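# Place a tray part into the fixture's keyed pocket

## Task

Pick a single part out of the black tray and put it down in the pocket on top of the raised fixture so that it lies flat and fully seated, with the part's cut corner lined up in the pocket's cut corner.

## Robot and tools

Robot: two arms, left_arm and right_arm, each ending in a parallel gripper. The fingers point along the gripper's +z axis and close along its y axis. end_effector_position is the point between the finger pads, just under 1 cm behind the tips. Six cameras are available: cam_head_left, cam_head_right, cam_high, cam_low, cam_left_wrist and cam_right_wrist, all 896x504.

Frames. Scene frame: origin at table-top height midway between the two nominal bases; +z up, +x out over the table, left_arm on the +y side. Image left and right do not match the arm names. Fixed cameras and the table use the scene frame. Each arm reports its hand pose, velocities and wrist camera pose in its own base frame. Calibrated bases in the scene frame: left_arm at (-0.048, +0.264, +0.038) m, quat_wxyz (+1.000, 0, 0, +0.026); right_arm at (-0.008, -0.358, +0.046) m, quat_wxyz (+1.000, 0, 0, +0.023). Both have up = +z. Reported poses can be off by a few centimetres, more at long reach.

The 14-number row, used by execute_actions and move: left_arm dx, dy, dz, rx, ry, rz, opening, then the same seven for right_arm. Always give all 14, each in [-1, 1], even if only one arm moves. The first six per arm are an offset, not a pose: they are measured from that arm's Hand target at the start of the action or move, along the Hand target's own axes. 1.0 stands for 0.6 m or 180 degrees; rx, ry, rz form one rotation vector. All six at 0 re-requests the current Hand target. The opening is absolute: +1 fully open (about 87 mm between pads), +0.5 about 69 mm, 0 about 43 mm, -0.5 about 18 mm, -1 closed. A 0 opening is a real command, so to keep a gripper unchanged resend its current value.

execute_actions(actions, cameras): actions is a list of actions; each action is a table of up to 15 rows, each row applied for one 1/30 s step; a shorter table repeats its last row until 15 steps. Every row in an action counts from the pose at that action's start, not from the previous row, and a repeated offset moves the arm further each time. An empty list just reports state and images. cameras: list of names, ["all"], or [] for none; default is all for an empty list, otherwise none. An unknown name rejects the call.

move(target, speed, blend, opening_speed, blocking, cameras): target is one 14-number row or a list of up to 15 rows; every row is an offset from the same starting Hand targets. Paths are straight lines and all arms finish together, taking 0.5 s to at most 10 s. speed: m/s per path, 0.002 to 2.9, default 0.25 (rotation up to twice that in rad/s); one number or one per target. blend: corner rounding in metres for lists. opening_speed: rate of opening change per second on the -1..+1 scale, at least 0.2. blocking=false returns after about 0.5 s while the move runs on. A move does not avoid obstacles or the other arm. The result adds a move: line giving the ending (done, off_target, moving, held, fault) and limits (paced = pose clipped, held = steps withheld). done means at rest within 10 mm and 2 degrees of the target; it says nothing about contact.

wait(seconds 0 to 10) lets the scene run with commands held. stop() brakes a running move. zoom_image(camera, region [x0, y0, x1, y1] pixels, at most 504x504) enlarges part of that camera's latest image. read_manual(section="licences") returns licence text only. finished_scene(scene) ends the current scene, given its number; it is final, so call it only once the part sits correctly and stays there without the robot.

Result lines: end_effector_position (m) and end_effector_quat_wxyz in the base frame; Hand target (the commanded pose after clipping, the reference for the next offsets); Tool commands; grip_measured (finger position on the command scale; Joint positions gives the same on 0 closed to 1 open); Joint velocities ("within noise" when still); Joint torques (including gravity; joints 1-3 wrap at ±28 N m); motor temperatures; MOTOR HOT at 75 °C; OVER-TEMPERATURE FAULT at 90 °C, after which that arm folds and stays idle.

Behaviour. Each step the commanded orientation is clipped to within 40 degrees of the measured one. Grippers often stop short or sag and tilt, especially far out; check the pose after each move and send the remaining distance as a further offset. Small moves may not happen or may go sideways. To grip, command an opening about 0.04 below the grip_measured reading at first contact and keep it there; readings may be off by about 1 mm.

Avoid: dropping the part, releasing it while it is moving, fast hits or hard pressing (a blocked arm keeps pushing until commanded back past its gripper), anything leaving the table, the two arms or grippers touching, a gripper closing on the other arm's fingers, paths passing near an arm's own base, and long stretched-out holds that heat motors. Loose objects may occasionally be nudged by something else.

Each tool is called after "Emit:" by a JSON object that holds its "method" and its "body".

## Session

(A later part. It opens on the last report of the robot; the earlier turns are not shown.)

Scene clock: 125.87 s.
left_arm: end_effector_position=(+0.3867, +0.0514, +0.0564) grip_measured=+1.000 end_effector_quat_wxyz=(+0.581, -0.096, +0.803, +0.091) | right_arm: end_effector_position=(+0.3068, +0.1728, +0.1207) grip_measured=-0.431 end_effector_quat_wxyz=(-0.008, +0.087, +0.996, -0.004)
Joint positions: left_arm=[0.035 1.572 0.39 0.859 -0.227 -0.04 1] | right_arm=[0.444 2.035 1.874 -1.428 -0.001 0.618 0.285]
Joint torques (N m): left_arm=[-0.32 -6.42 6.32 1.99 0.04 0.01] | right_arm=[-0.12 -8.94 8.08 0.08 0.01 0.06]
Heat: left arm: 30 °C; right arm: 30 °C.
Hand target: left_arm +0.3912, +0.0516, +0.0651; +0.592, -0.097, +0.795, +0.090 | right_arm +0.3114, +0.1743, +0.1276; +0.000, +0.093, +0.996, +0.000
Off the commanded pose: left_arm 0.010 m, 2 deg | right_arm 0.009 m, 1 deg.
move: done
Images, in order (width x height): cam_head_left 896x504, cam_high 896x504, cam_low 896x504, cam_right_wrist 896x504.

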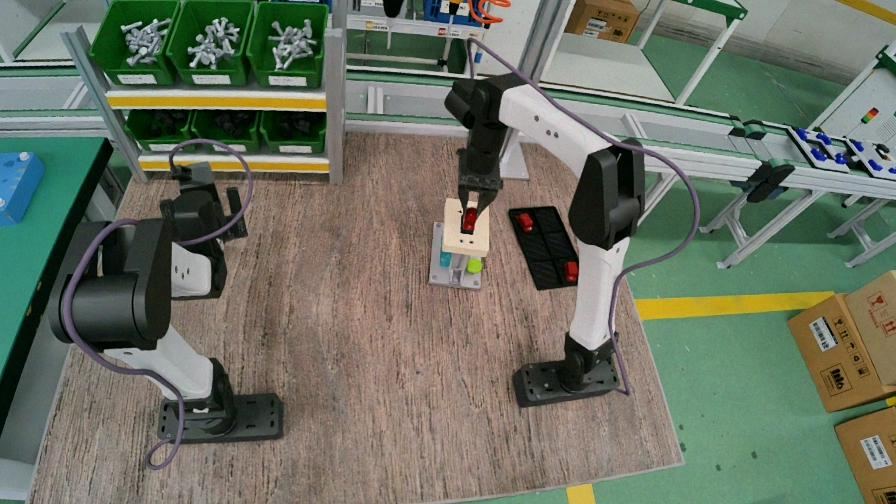

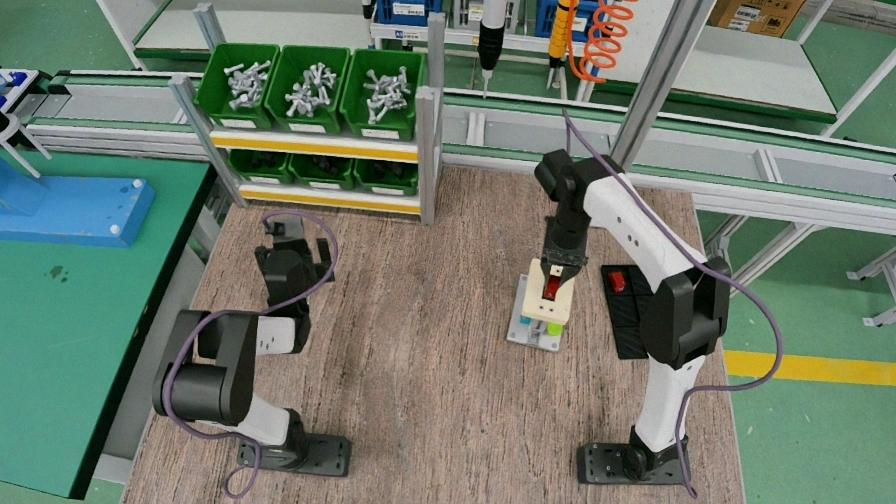

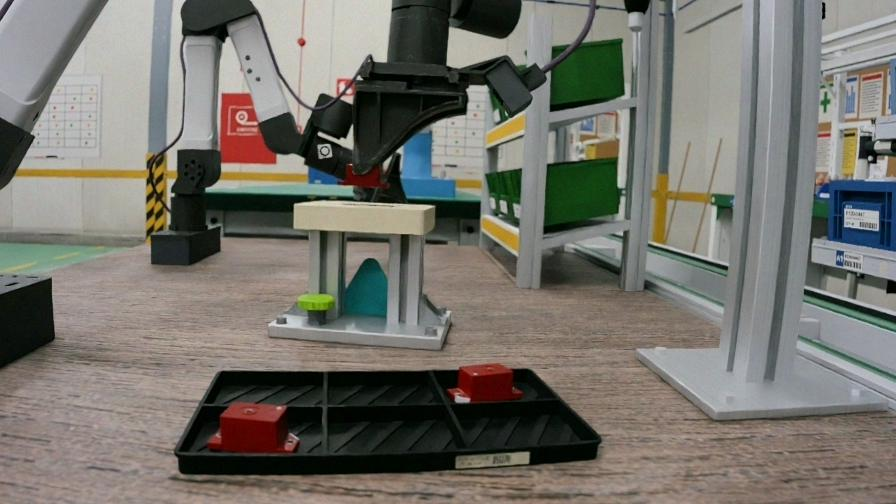

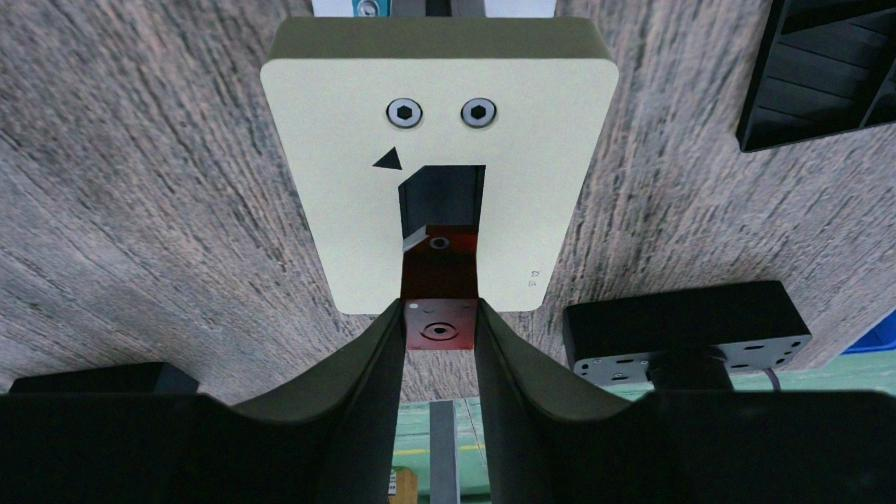

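Emit:
{"method": "move", "body": {"target": [[0, 0, 0, 0, 0, 0, 1, 0.022, 0.066, -0.02, 0, -0.035, -0.03, -0.55],[0, 0, 0, 0, 0, 0, 1, -0.0089, -0.0012, 0.0227, 0, 0, 0, -0.55]], "speed": [0.12, 0.1], "cameras": ["cam_right_wrist","cam_high","cam_low","cam_head_left"]}}

Emit:
{"method": "zoom_image", "body": {"camera": "cam_right_wrist", "region": [320, 140, 560, 380]}}

Emit:
{"method": "zoom_image", "body": {"camera": "cam_low", "region": [280, 150, 460, 250]}}

Emit:
{"method": "zoom_image", "body": {"camera": "cam_high", "region": [510, 240, 590, 330]}}

Scene clock: 151.63 s.
left_arm: end_effector_position=(+0.3867, +0.0514, +0.0564) grip_measured=+1.000 end_effector_quat_wxyz=(+0.581, -0.096, +0.803, +0.091) | right_arm: end_effector_position=(+0.3173, +0.1714, +0.1152) grip_measured=-0.431 end_effector_quat_wxyz=(+0.004, +0.094, +0.996, -0.006)
Joint positions: left_arm=[0.035 1.572 0.39 0.859 -0.227 -0.04 1] | right_arm=[0.435 2.051 1.88 -1.399 0.014 0.622 0.285]
Joint torques (N m): left_arm=[-0.32 -6.43 6.34 1.99 0.04 0.01] | right_arm=[-0.13 -9.28 5.04 0.3 -0.14 -0.07]
Heat: left arm: 31 °C; right arm: 31 °C.
Hand target: left_arm +0.3912, +0.0516, +0.0651; +0.592, -0.097, +0.795, +0.090 | right_arm +0.3165, +0.1728, +0.1140; +0.000, +0.093, +0.996, +0.000
Off the commanded pose: left_arm 0.010 m, 2 deg | right_arm 0.002 m, 1 deg.
move: done
Images, in order (width x height): cam_head_left 896x504, cam_high 896x504, cam_low 896x504, cam_right_wrist 896x504.

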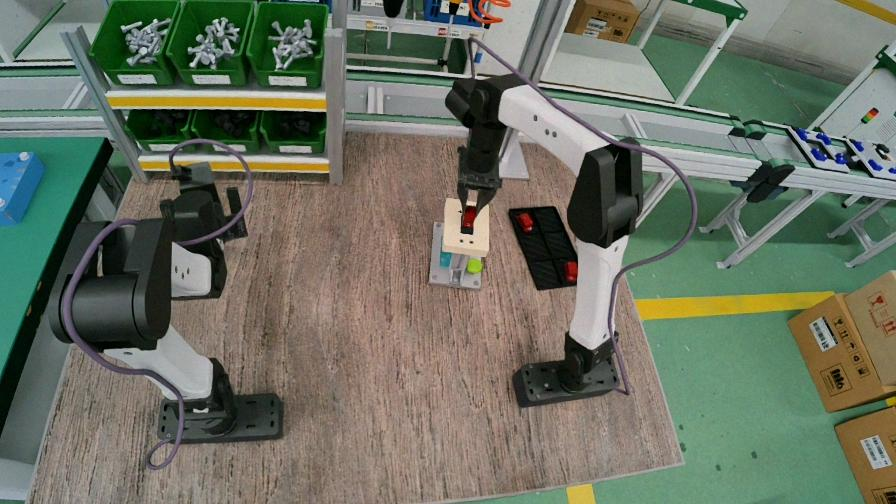

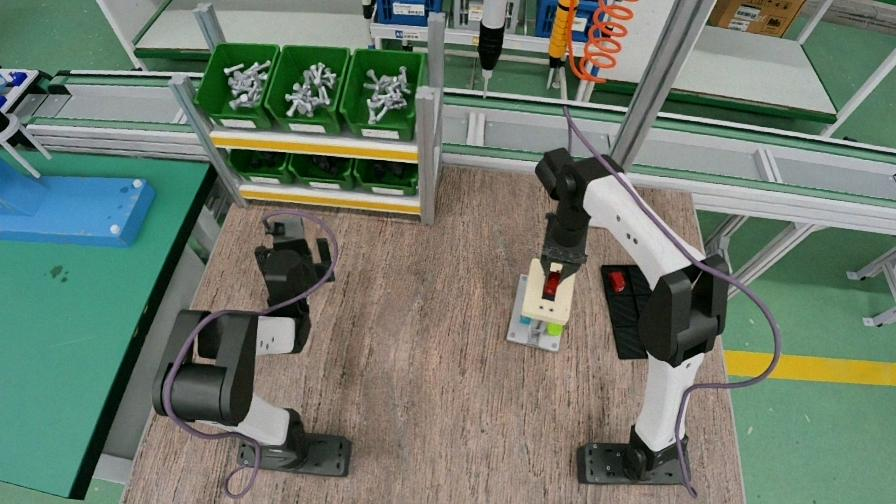

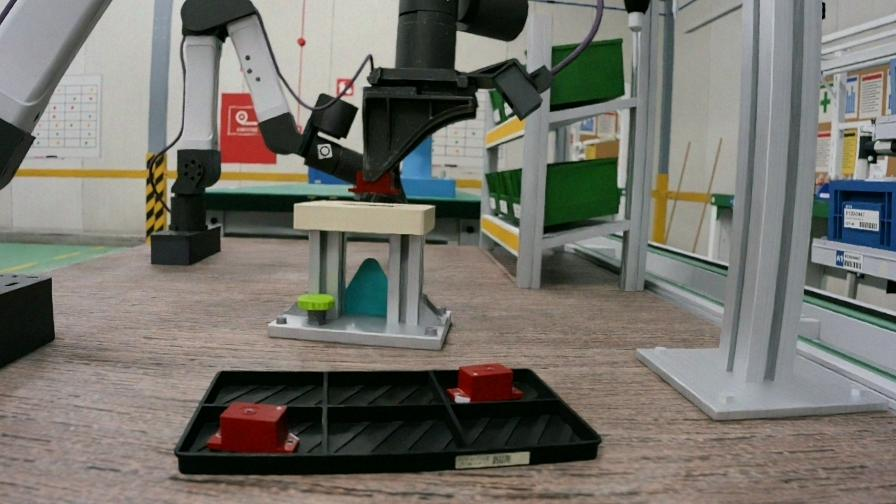

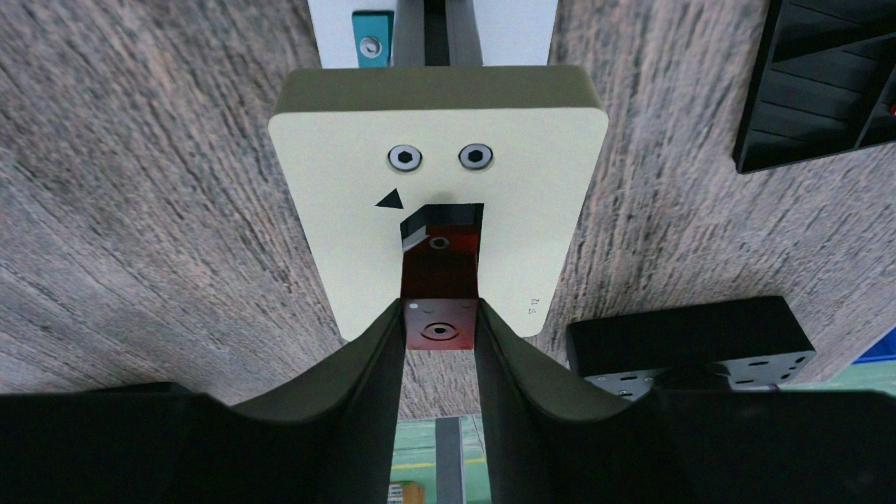

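Scaled by 2.100 from the camera's 896x504 image, which has a finer 1280x720 frame.

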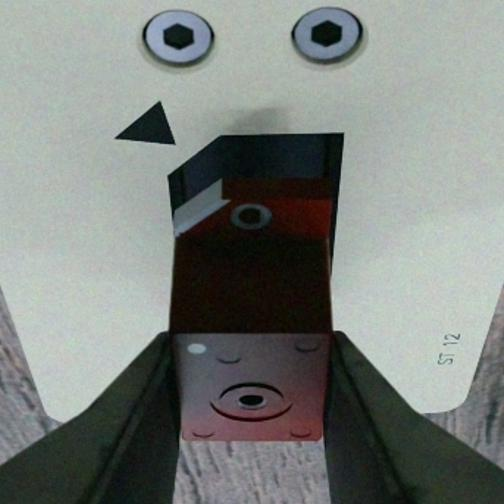

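Scaled by 2.800 from the camera's 896x504 image, which has a finer 1280x720 frame.

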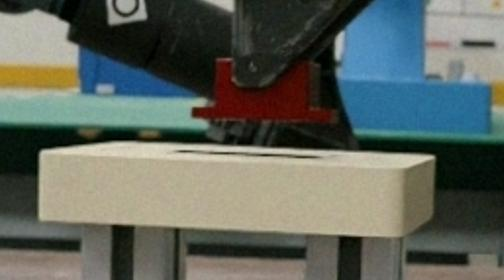

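Scaled by 5.600 from the camera's 896x504 image, which has a finer 1280x720 frame.

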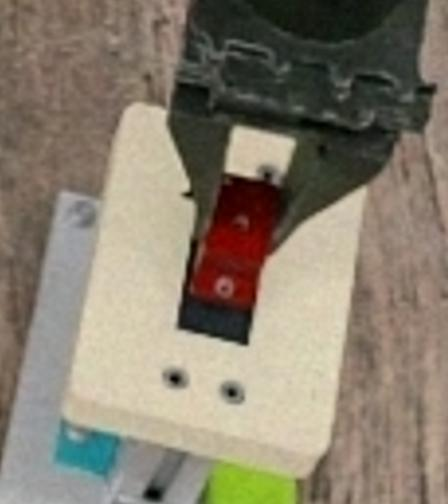

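Emit:
{"method": "move", "body": {"target": [[0, 0, 0, 0, 0, 0, 1, 0.036, 0.066, -0.025, 0, -0.035, -0.03, -0.55],[0, 0, 0, 0, 0, 0, 1, 0.0053, -0.0007, 0.0078, 0, 0, 0, -0.55],[0, 0, 0, 0, 0, 0, 1, 0.0053, -0.0007, 0.0178, 0, 0, 0, -0.55]], "speed": [0.12, 0.1, 0.04], "cameras": ["cam_right_wrist","cam_high","cam_low","cam_head_left"]}}

Emit:
{"method": "zoom_image", "body": {"camera": "cam_right_wrist", "region": [320, 140, 560, 380]}}

Emit:
{"method": "zoom_image", "body": {"camera": "cam_low", "region": [280, 150, 460, 250]}}

Emit:
{"method": "zoom_image", "body": {"camera": "cam_high", "region": [510, 240, 590, 330]}}

Scene clock: 183.20 s.
left_arm: end_effector_position=(+0.3867, +0.0514, +0.0564) grip_measured=+1.000 end_effector_quat_wxyz=(+0.581, -0.096, +0.803, +0.091) | right_arm: end_effector_position=(+0.3143, +0.1709, +0.1021) grip_measured=-0.431 end_effector_quat_wxyz=(-0.001, +0.093, +0.996, -0.011)
Joint positions: left_arm=[0.035 1.572 0.39 0.859 -0.227 -0.04 1] | right_arm=[0.439 2.051 1.826 -1.36 0.019 0.626 0.285]
Joint torques (N m): left_arm=[-0.31 -6.43 6.34 1.99 0.04 0.01] | right_arm=[-0.17 -10.54 4.36 0.37 -0.19 -0.08]
Motor temperatures (°C): left_arm=[18 27 25 32 18 18 18] | right_arm=[20 33 26 26 20 19 19]
Heat: left arm: 32 °C; right arm: 33 °C.
Hand target: left_arm +0.3912, +0.0516, +0.0651; +0.592, -0.097, +0.795, +0.090 | right_arm +0.3133, +0.1729, +0.1033; +0.000, +0.093, +0.996, +0.000
Off the commanded pose: left_arm 0.010 m, 2 deg | right_arm 0.003 m, 1 deg.
move: done
Images, in order (width x height): cam_head_left 896x504, cam_high 896x504, cam_low 896x504, cam_right_wrist 896x504.

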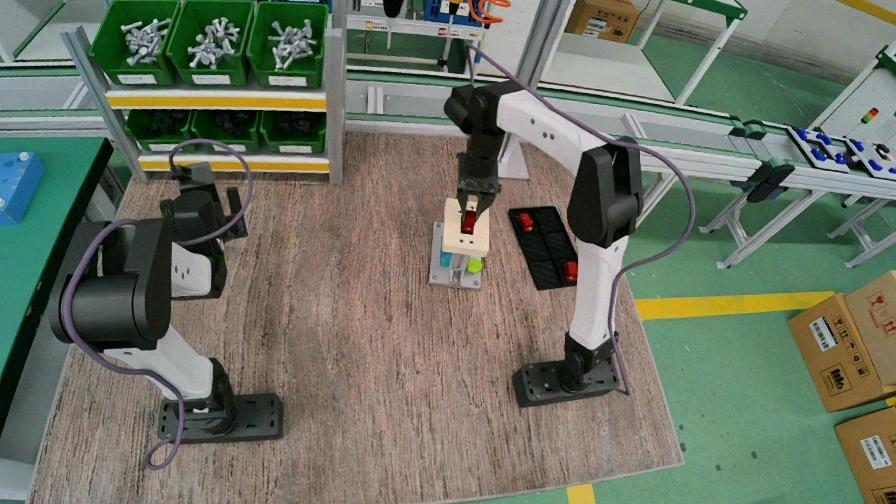

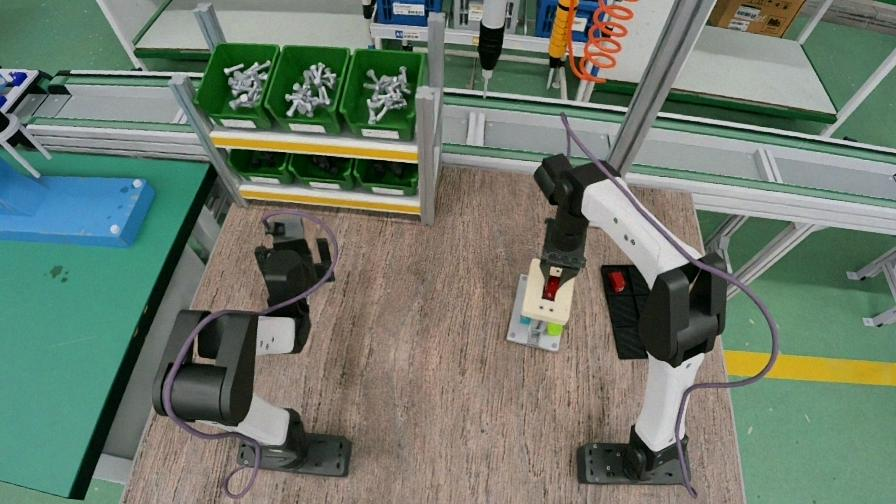

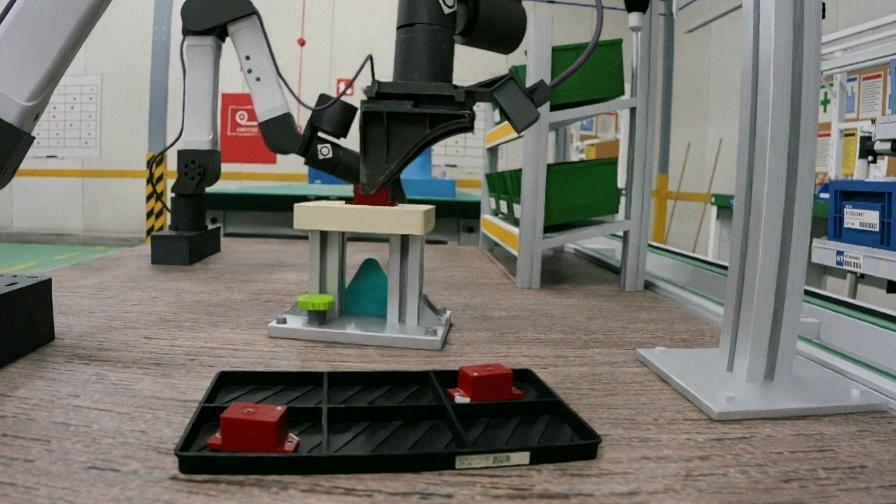

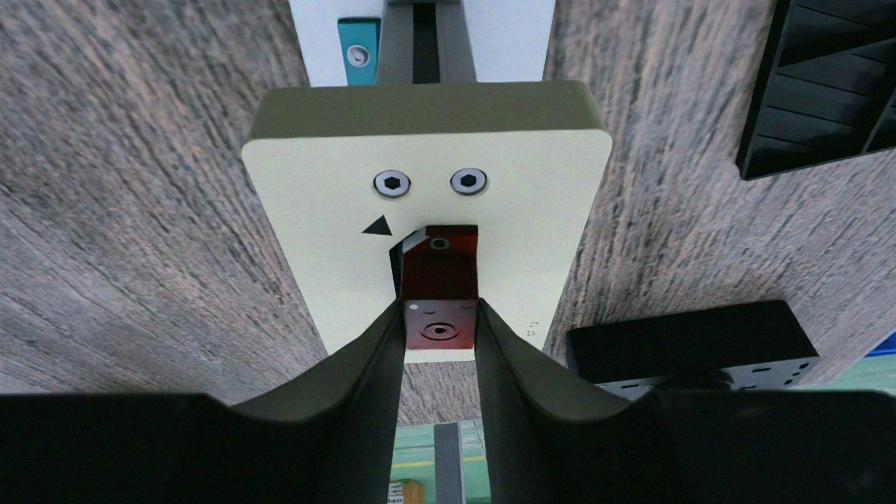

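Scaled by 2.100 from the camera's 896x504 image, which has a finer 1280x720 frame.

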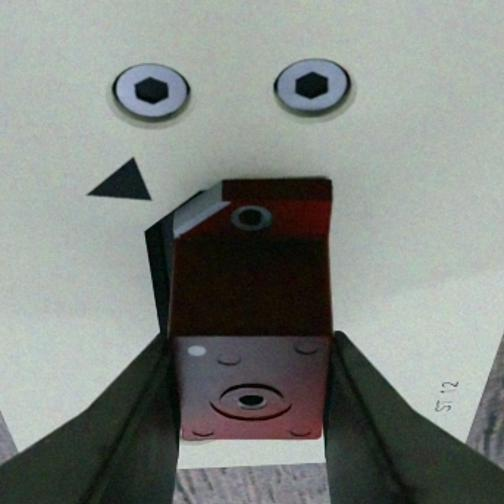

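Scaled by 2.800 from the camera's 896x504 image, which has a finer 1280x720 frame.

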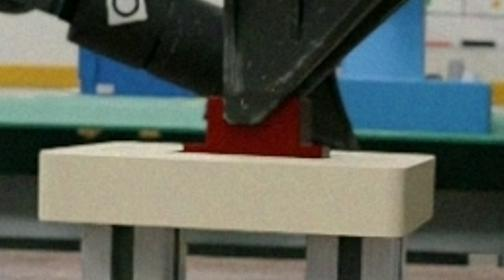

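Scaled by 5.600 from the camera's 896x504 image, which has a finer 1280x720 frame.

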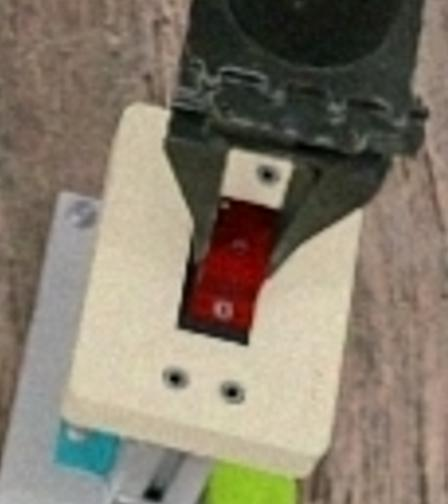

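Emit:
{"method": "move", "body": {"target": [[0, 0, 0, 0, 0, 0, 1, 0.033, 0.067, -0.045, -0.007, -0.035, -0.03, -0.55],[0, 0, 0, 0, 0, 0, 1, 0.0025, 0.0016, -0.012, -0.007, 0, 0, -0.55],[0, 0, 0, 0, 0, 0, 1, 0.0025, 0.0016, -0.0037, -0.007, 0, 0, -0.55]], "speed": [0.12, 0.1, 0.04], "cameras": ["cam_right_wrist","cam_high","cam_low","cam_head_left"]}}

Emit:
{"method": "zoom_image", "body": {"camera": "cam_right_wrist", "region": [320, 140, 560, 380]}}

Emit:
{"method": "zoom_image", "body": {"camera": "cam_low", "region": [280, 150, 460, 250]}}

Emit:
{"method": "zoom_image", "body": {"camera": "cam_high", "region": [510, 240, 590, 330]}}

Scene clock: 204.27 s.
left_arm: end_effector_position=(+0.3867, +0.0514, +0.0564) grip_measured=+1.000 end_effector_quat_wxyz=(+0.581, -0.096, +0.803, +0.091) | right_arm: end_effector_position=(+0.3127, +0.1728, +0.1054) grip_measured=-0.431 end_effector_quat_wxyz=(+0.003, +0.094, +0.996, +0.004)
Joint positions: left_arm=[0.035 1.572 0.39 0.859 -0.227 -0.04 1] | right_arm=[0.435 2.025 1.802 -1.339 -0.004 0.622 0.285]
Joint torques (N m): left_arm=[-0.31 -6.42 6.35 1.99 0.04 0.01] | right_arm=[-0.17 -9.54 5.04 0.32 -0.15 -0.06]
Heat: left arm: 32 °C; right arm: 35 °C.
Hand target: left_arm +0.3912, +0.0516, +0.0651; +0.592, -0.097, +0.795, +0.090 | right_arm +0.3120, +0.1741, +0.1056; +0.001, +0.093, +0.996, +0.011
Off the commanded pose: left_arm 0.010 m, 2 deg | right_arm 0.001 m, 1 deg.
move: done
Images, in order (width x height): cam_head_left 896x504, cam_high 896x504, cam_low 896x504, cam_right_wrist 896x504.

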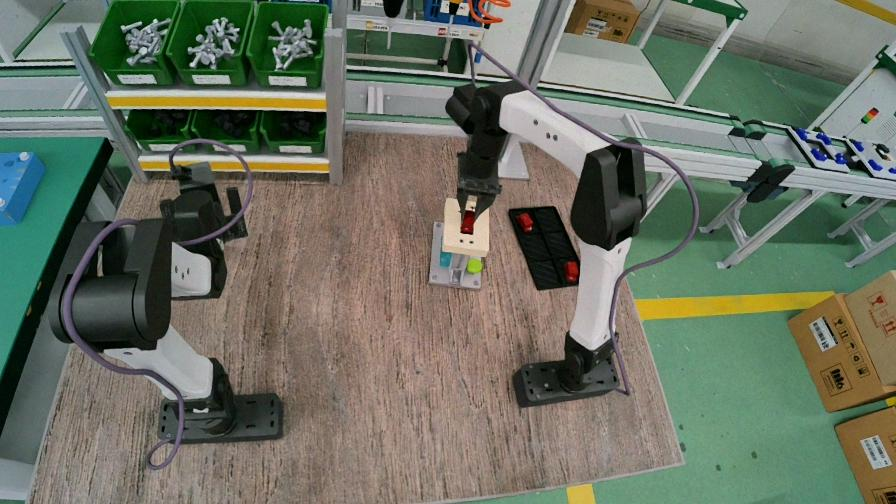

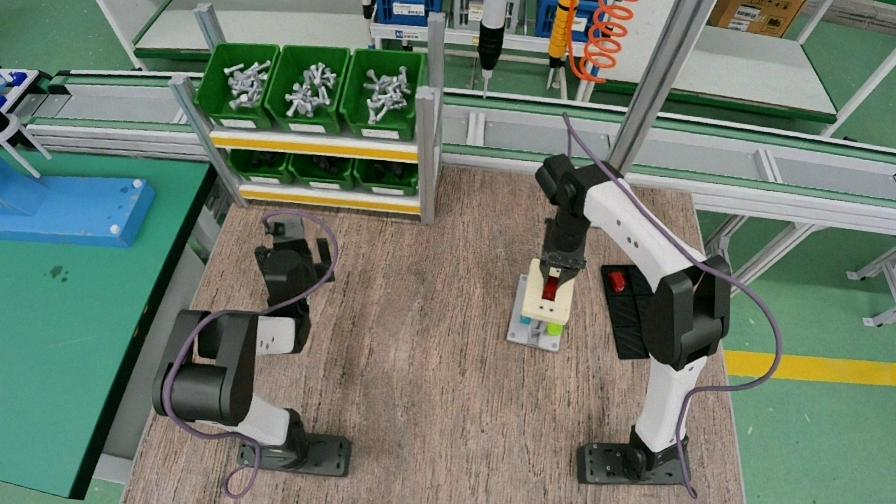

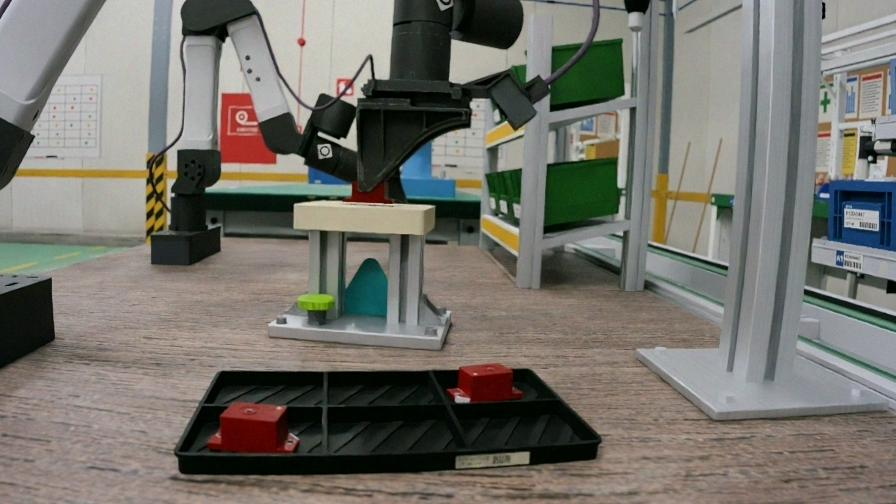

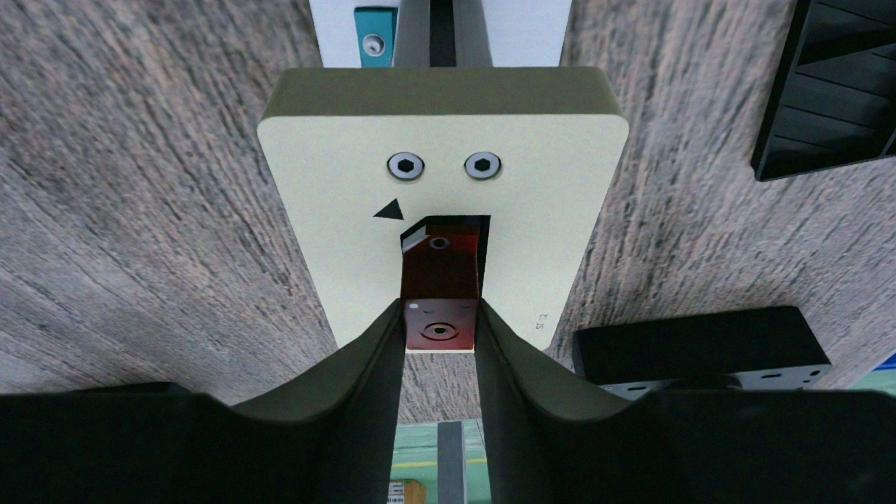

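Scaled by 2.100 from the camera's 896x504 image, which has a finer 1280x720 frame.

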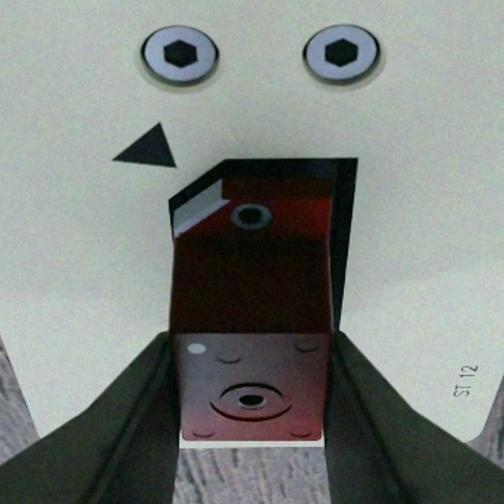

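Scaled by 2.800 from the camera's 896x504 image, which has a finer 1280x720 frame.

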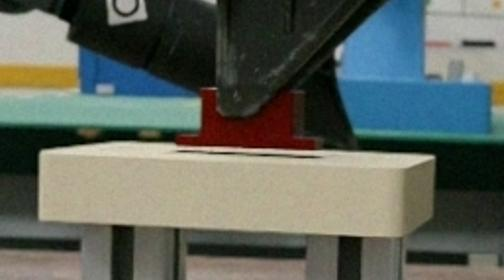

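Scaled by 5.600 from the camera's 896x504 image, which has a finer 1280x720 frame.

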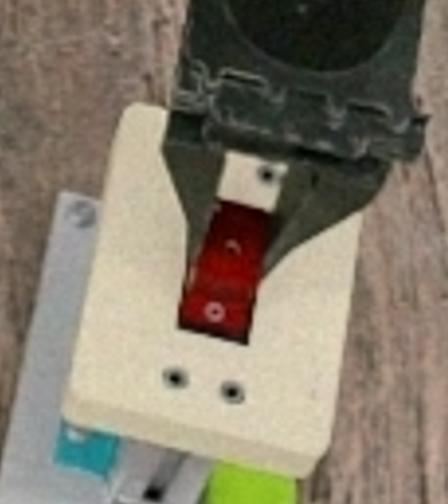

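Emit:
{"method": "move", "body": {"target": [[0,0,0,0,0,0,1,0.029,0.064,-0.045,0,-0.035,-0.03,-0.55],[0,0,0,0,0,0,1,-0.0017,-0.002,-0.004,0,0,0,-0.55],[0,0,0,0,0,0,1,-0.0017,-0.002,0.004,0,0,0,-0.55]], "speed": [0.12,0.1,0.04], "cameras": ["all"]}}

Scene clock: 230.80 s.
left_arm: end_effector_position=(+0.3867, +0.0514, +0.0564) grip_measured=+1.000 end_effector_quat_wxyz=(+0.581, -0.096, +0.803, +0.091) | right_arm: end_effector_position=(+0.3135, +0.1716, +0.1041) grip_measured=-0.431 end_effector_quat_wxyz=(+0.004, +0.093, +0.996, +0.005)
Joint positions: left_arm=[0.035 1.572 0.39 0.859 -0.227 -0.04 1] | right_arm=[0.431 2.023 1.794 -1.33 -0.004 0.618 0.285]
Joint torques (N m): left_arm=[-0.31 -6.42 6.34 2 0.04 0.01] | right_arm=[-0.14 -9.2 5.03 0.33 -0.15 -0.07]
Heat: left arm: 33 °C; right arm: 32 °C.
Hand target: left_arm +0.3912, +0.0516, +0.0651; +0.592, -0.097, +0.795, +0.090 | right_arm +0.3128, +0.1728, +0.1032; +0.001, +0.093, +0.996, +0.011
Off the commanded pose: left_arm 0.010 m, 2 deg | right_arm 0.002 m, 1 deg.
move: done

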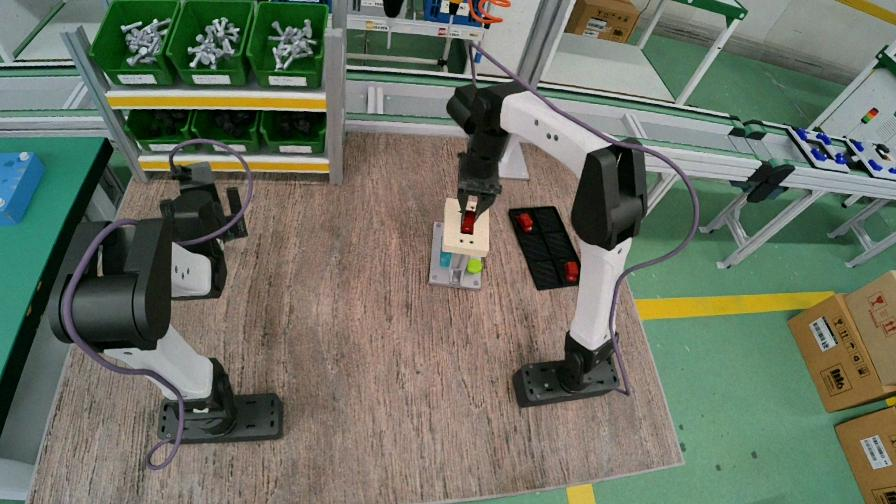

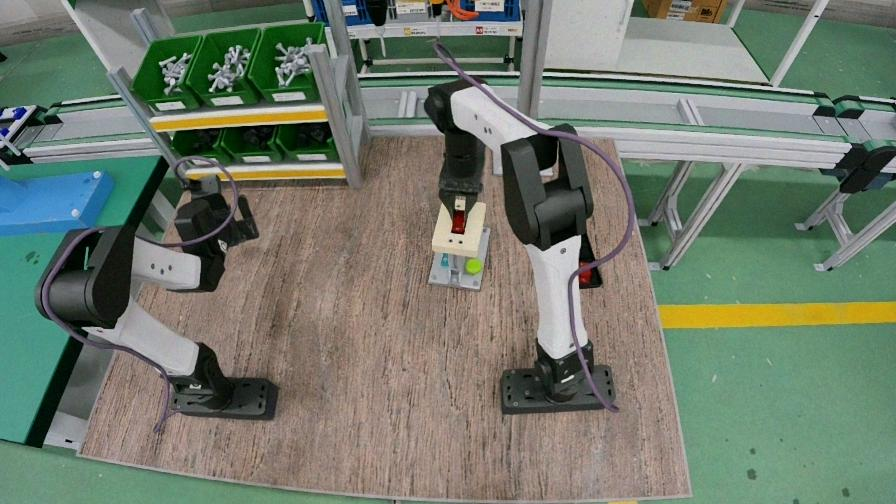

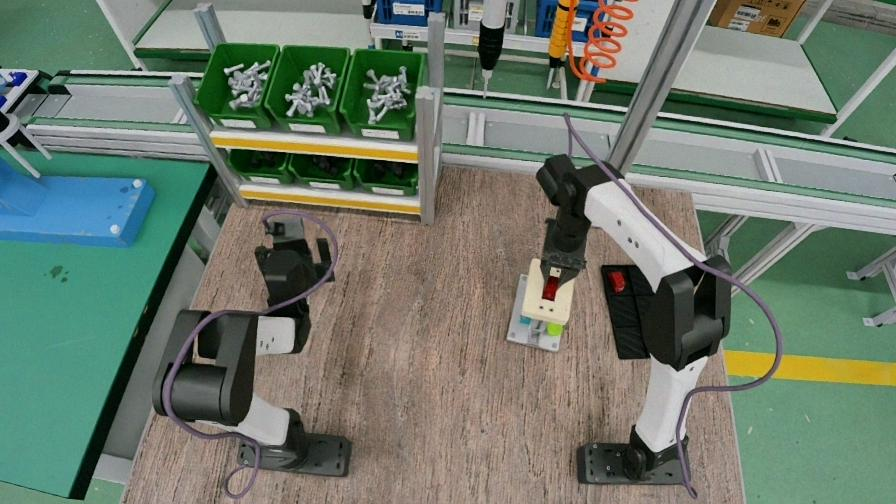

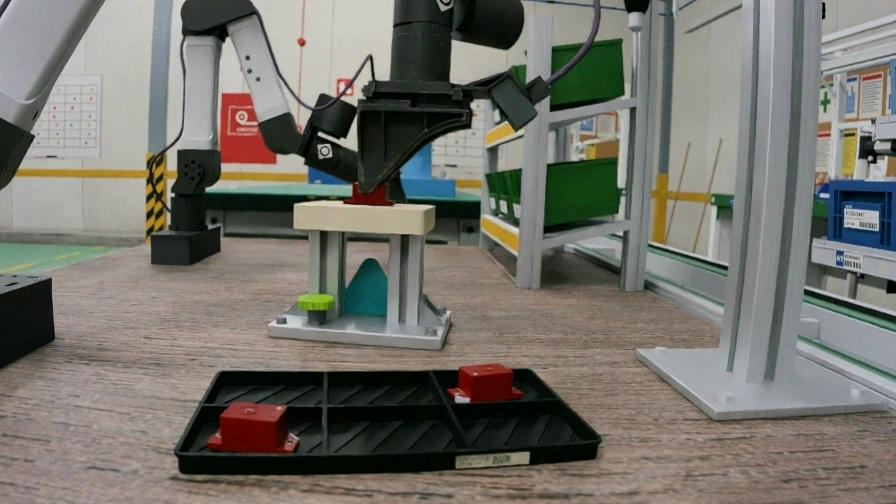

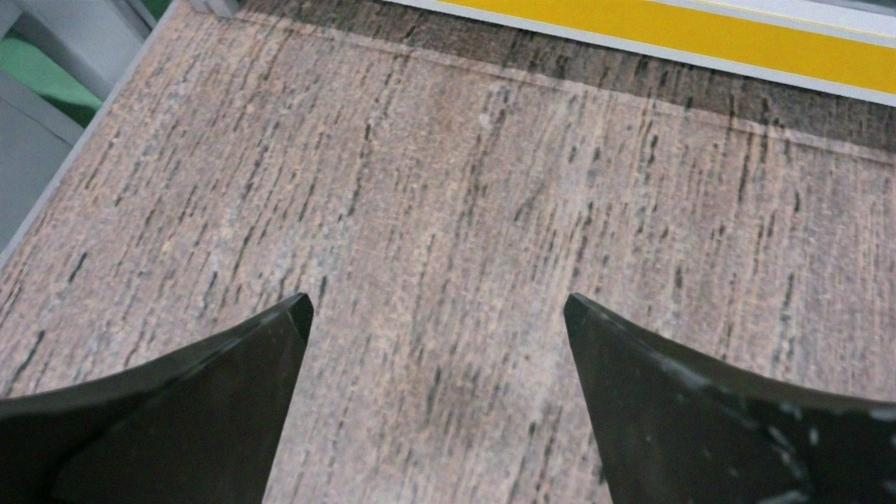

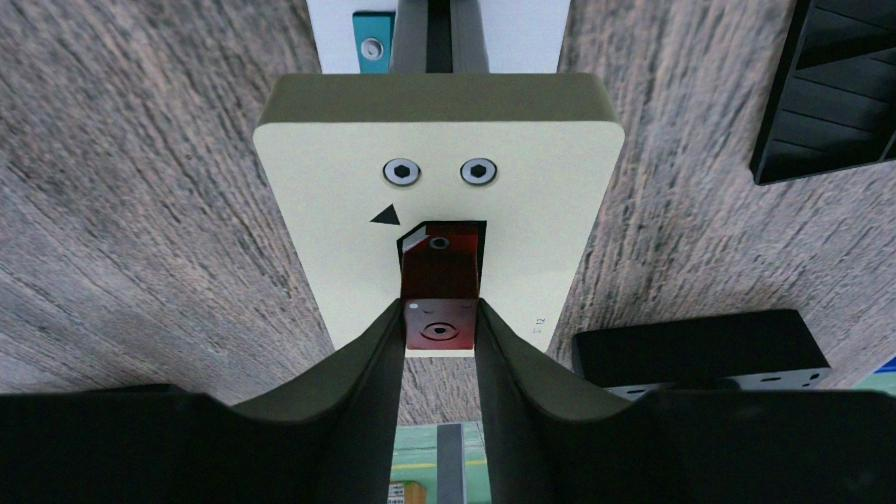

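Emit:
{"method": "zoom_image", "body": {"camera": "cam_right_wrist", "region": [360, 180, 520, 370]}}

Emit:
{"method": "zoom_image", "body": {"camera": "cam_low", "region": [290, 160, 450, 250]}}

Scaled by 2.653 from the camera's 896x504 image, which has a finer 1280x720 frame.

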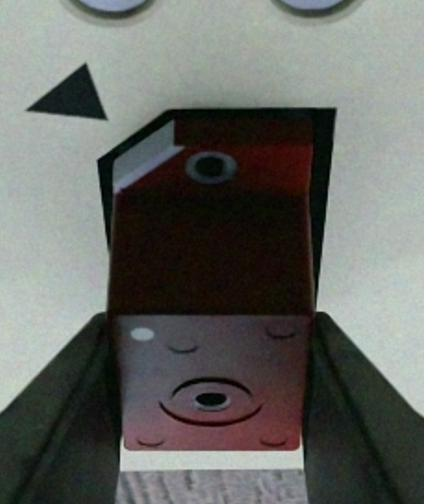

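Scaled by 3.150 from the camera's 896x504 image, which has a finer 1280x720 frame.

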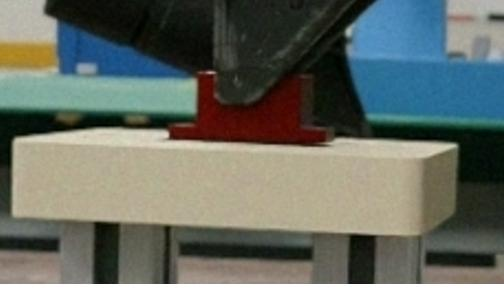

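Emit:
{"method": "move", "body": {"target": [0,0,0,0,0,0,1,-0.001,-0.001,0.01,0,0,0,-0.55], "speed": 0.03, "cameras": ["cam_right_wrist","cam_low"]}}

Emit:
{"method": "zoom_image", "body": {"camera": "cam_right_wrist", "region": [360, 180, 520, 370]}}

Emit:
{"method": "zoom_image", "body": {"camera": "cam_low", "region": [290, 160, 450, 250]}}

Scene clock: 244.83 s.
left_arm: end_effector_position=(+0.3867, +0.0514, +0.0564) grip_measured=+1.000 end_effector_quat_wxyz=(+0.581, -0.096, +0.803, +0.091) | right_arm: end_effector_position=(+0.3123, +0.1715, +0.1001) grip_measured=-0.431 end_effector_quat_wxyz=(+0.002, +0.092, +0.996, +0.005)
Joint positions: left_arm=[0.035 1.572 0.39 0.859 -0.227 -0.04 1] | right_arm=[0.431 2.023 1.777 -1.318 -0.007 0.616 0.285]
Joint torques (N m): left_arm=[-0.31 -6.43 6.34 1.99 0.04 0] | right_arm=[-0.34 -9.1 4.6 0.45 -0.12 -0.06]
Heat: left arm: 33 °C; right arm: 33 °C.
Hand target: left_arm +0.3912, +0.0516, +0.0651; +0.592, -0.097, +0.795, +0.090 | right_arm +0.3133, +0.1722, +0.0971; +0.001, +0.093, +0.996, +0.011
Off the commanded pose: left_arm 0.010 m, 2 deg | right_arm 0.003 m, 1 deg.
move: done
Images, in order (width x height): cam_low 896x504, cam_right_wrist 896x504.

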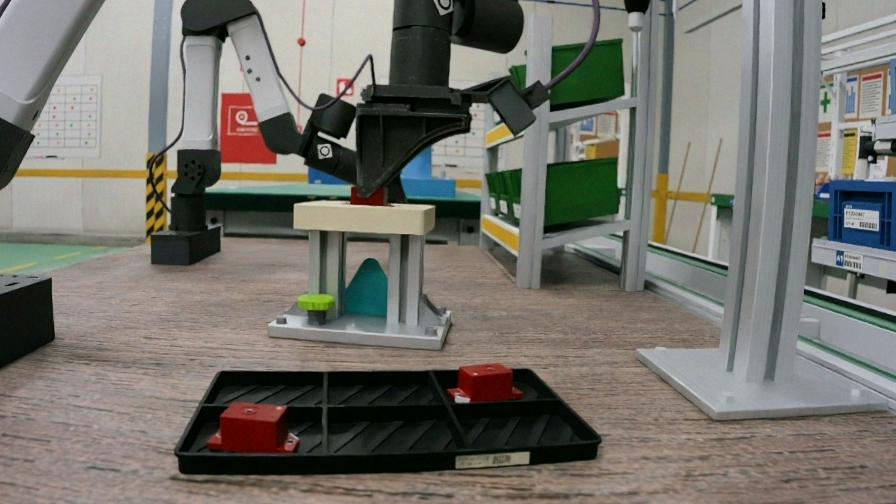

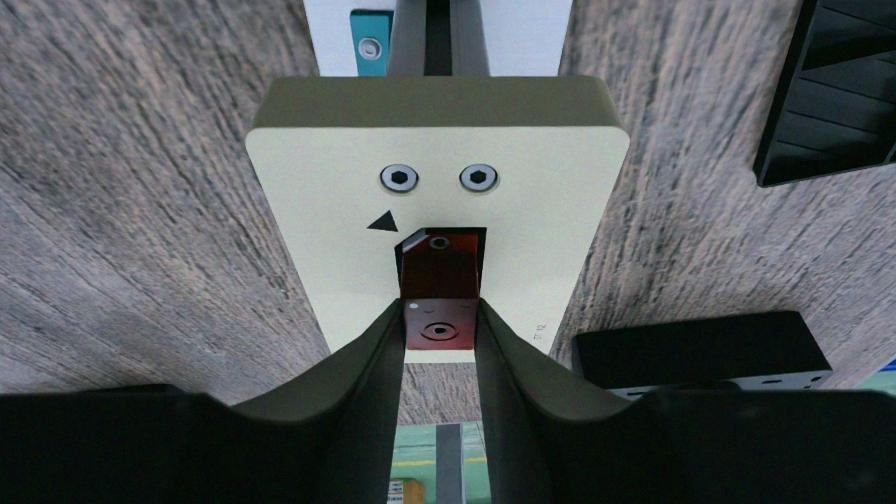

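Scaled by 2.653 from the camera's 896x504 image, which has a finer 1280x720 frame.

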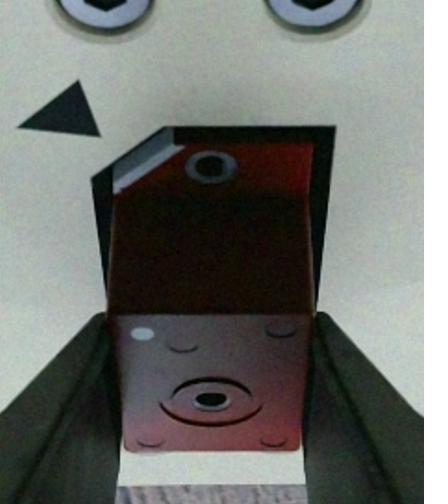

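Scaled by 3.150 from the camera's 896x504 image, which has a finer 1280x720 frame.

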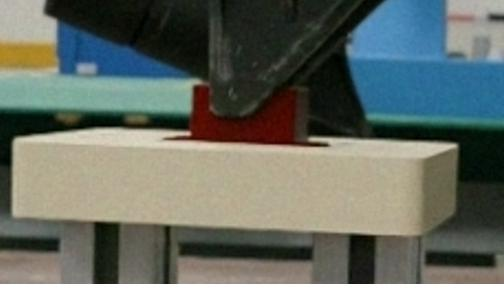

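Emit:
{"method": "move", "body": {"target": [0,0,0,0,0,0,1,-0.002,-0.001,0.008,0,0,0,-0.55], "speed": 0.03, "cameras": ["cam_right_wrist","cam_low"]}}

Emit:
{"method": "zoom_image", "body": {"camera": "cam_right_wrist", "region": [360, 180, 520, 370]}}

Emit:
{"method": "zoom_image", "body": {"camera": "cam_low", "region": [290, 160, 450, 250]}}

Scene clock: 248.53 s.
left_arm: end_effector_position=(+0.3867, +0.0514, +0.0564) grip_measured=+1.000 end_effector_quat_wxyz=(+0.581, -0.096, +0.803, +0.091) | right_arm: end_effector_position=(+0.3116, +0.1725, +0.0994) grip_measured=-0.431 end_effector_quat_wxyz=(-0.001, +0.090, +0.996, +0.009)
Joint positions: left_arm=[0.035 1.572 0.39 0.859 -0.227 -0.04 1] | right_arm=[0.43 2.023 1.773 -1.315 -0.017 0.611 0.285]
Joint torques (N m): left_arm=[-0.31 -6.42 6.34 1.99 0.04 0.01] | right_arm=[-0.51 -8.79 3.82 0.58 -0.03 -0.05]
Heat: left arm: 33 °C; right arm: 33 °C.
Hand target: left_arm +0.3912, +0.0516, +0.0651; +0.592, -0.097, +0.795, +0.090 | right_arm +0.3144, +0.1715, +0.0924; +0.001, +0.093, +0.996, +0.011
Off the commanded pose: left_arm 0.010 m, 2 deg | right_arm 0.008 m, 0 deg.
move: done
Images, in order (width x height): cam_low 896x504, cam_right_wrist 896x504.

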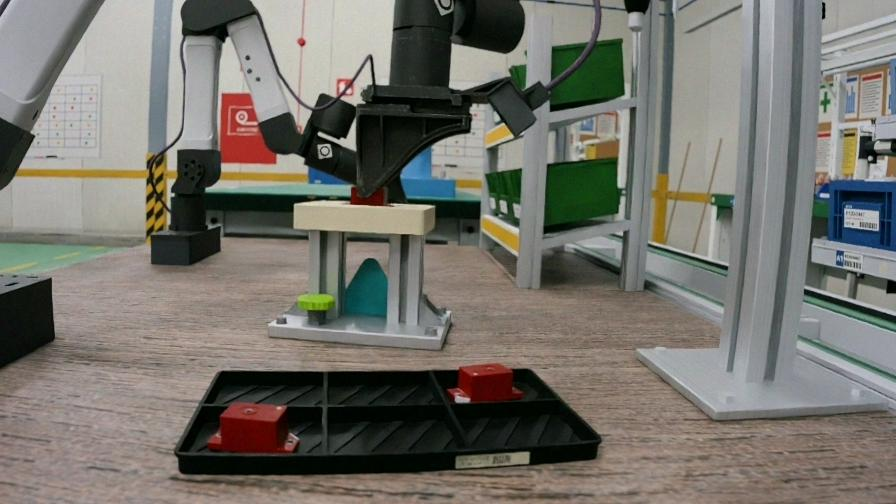

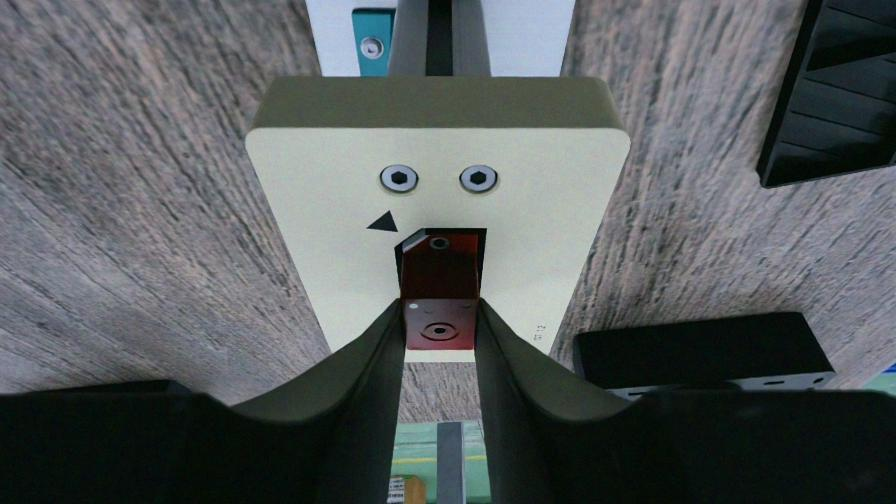

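Scaled by 2.653 from the camera's 896x504 image, which has a finer 1280x720 frame.

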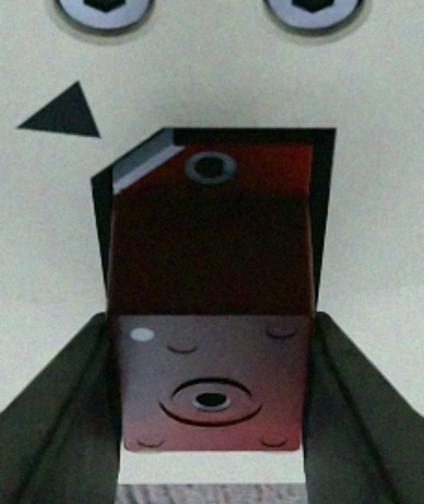

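Scaled by 3.150 from the camera's 896x504 image, which has a finer 1280x720 frame.

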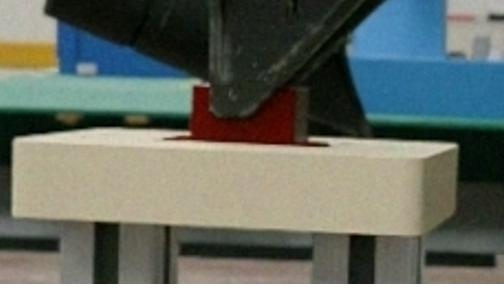

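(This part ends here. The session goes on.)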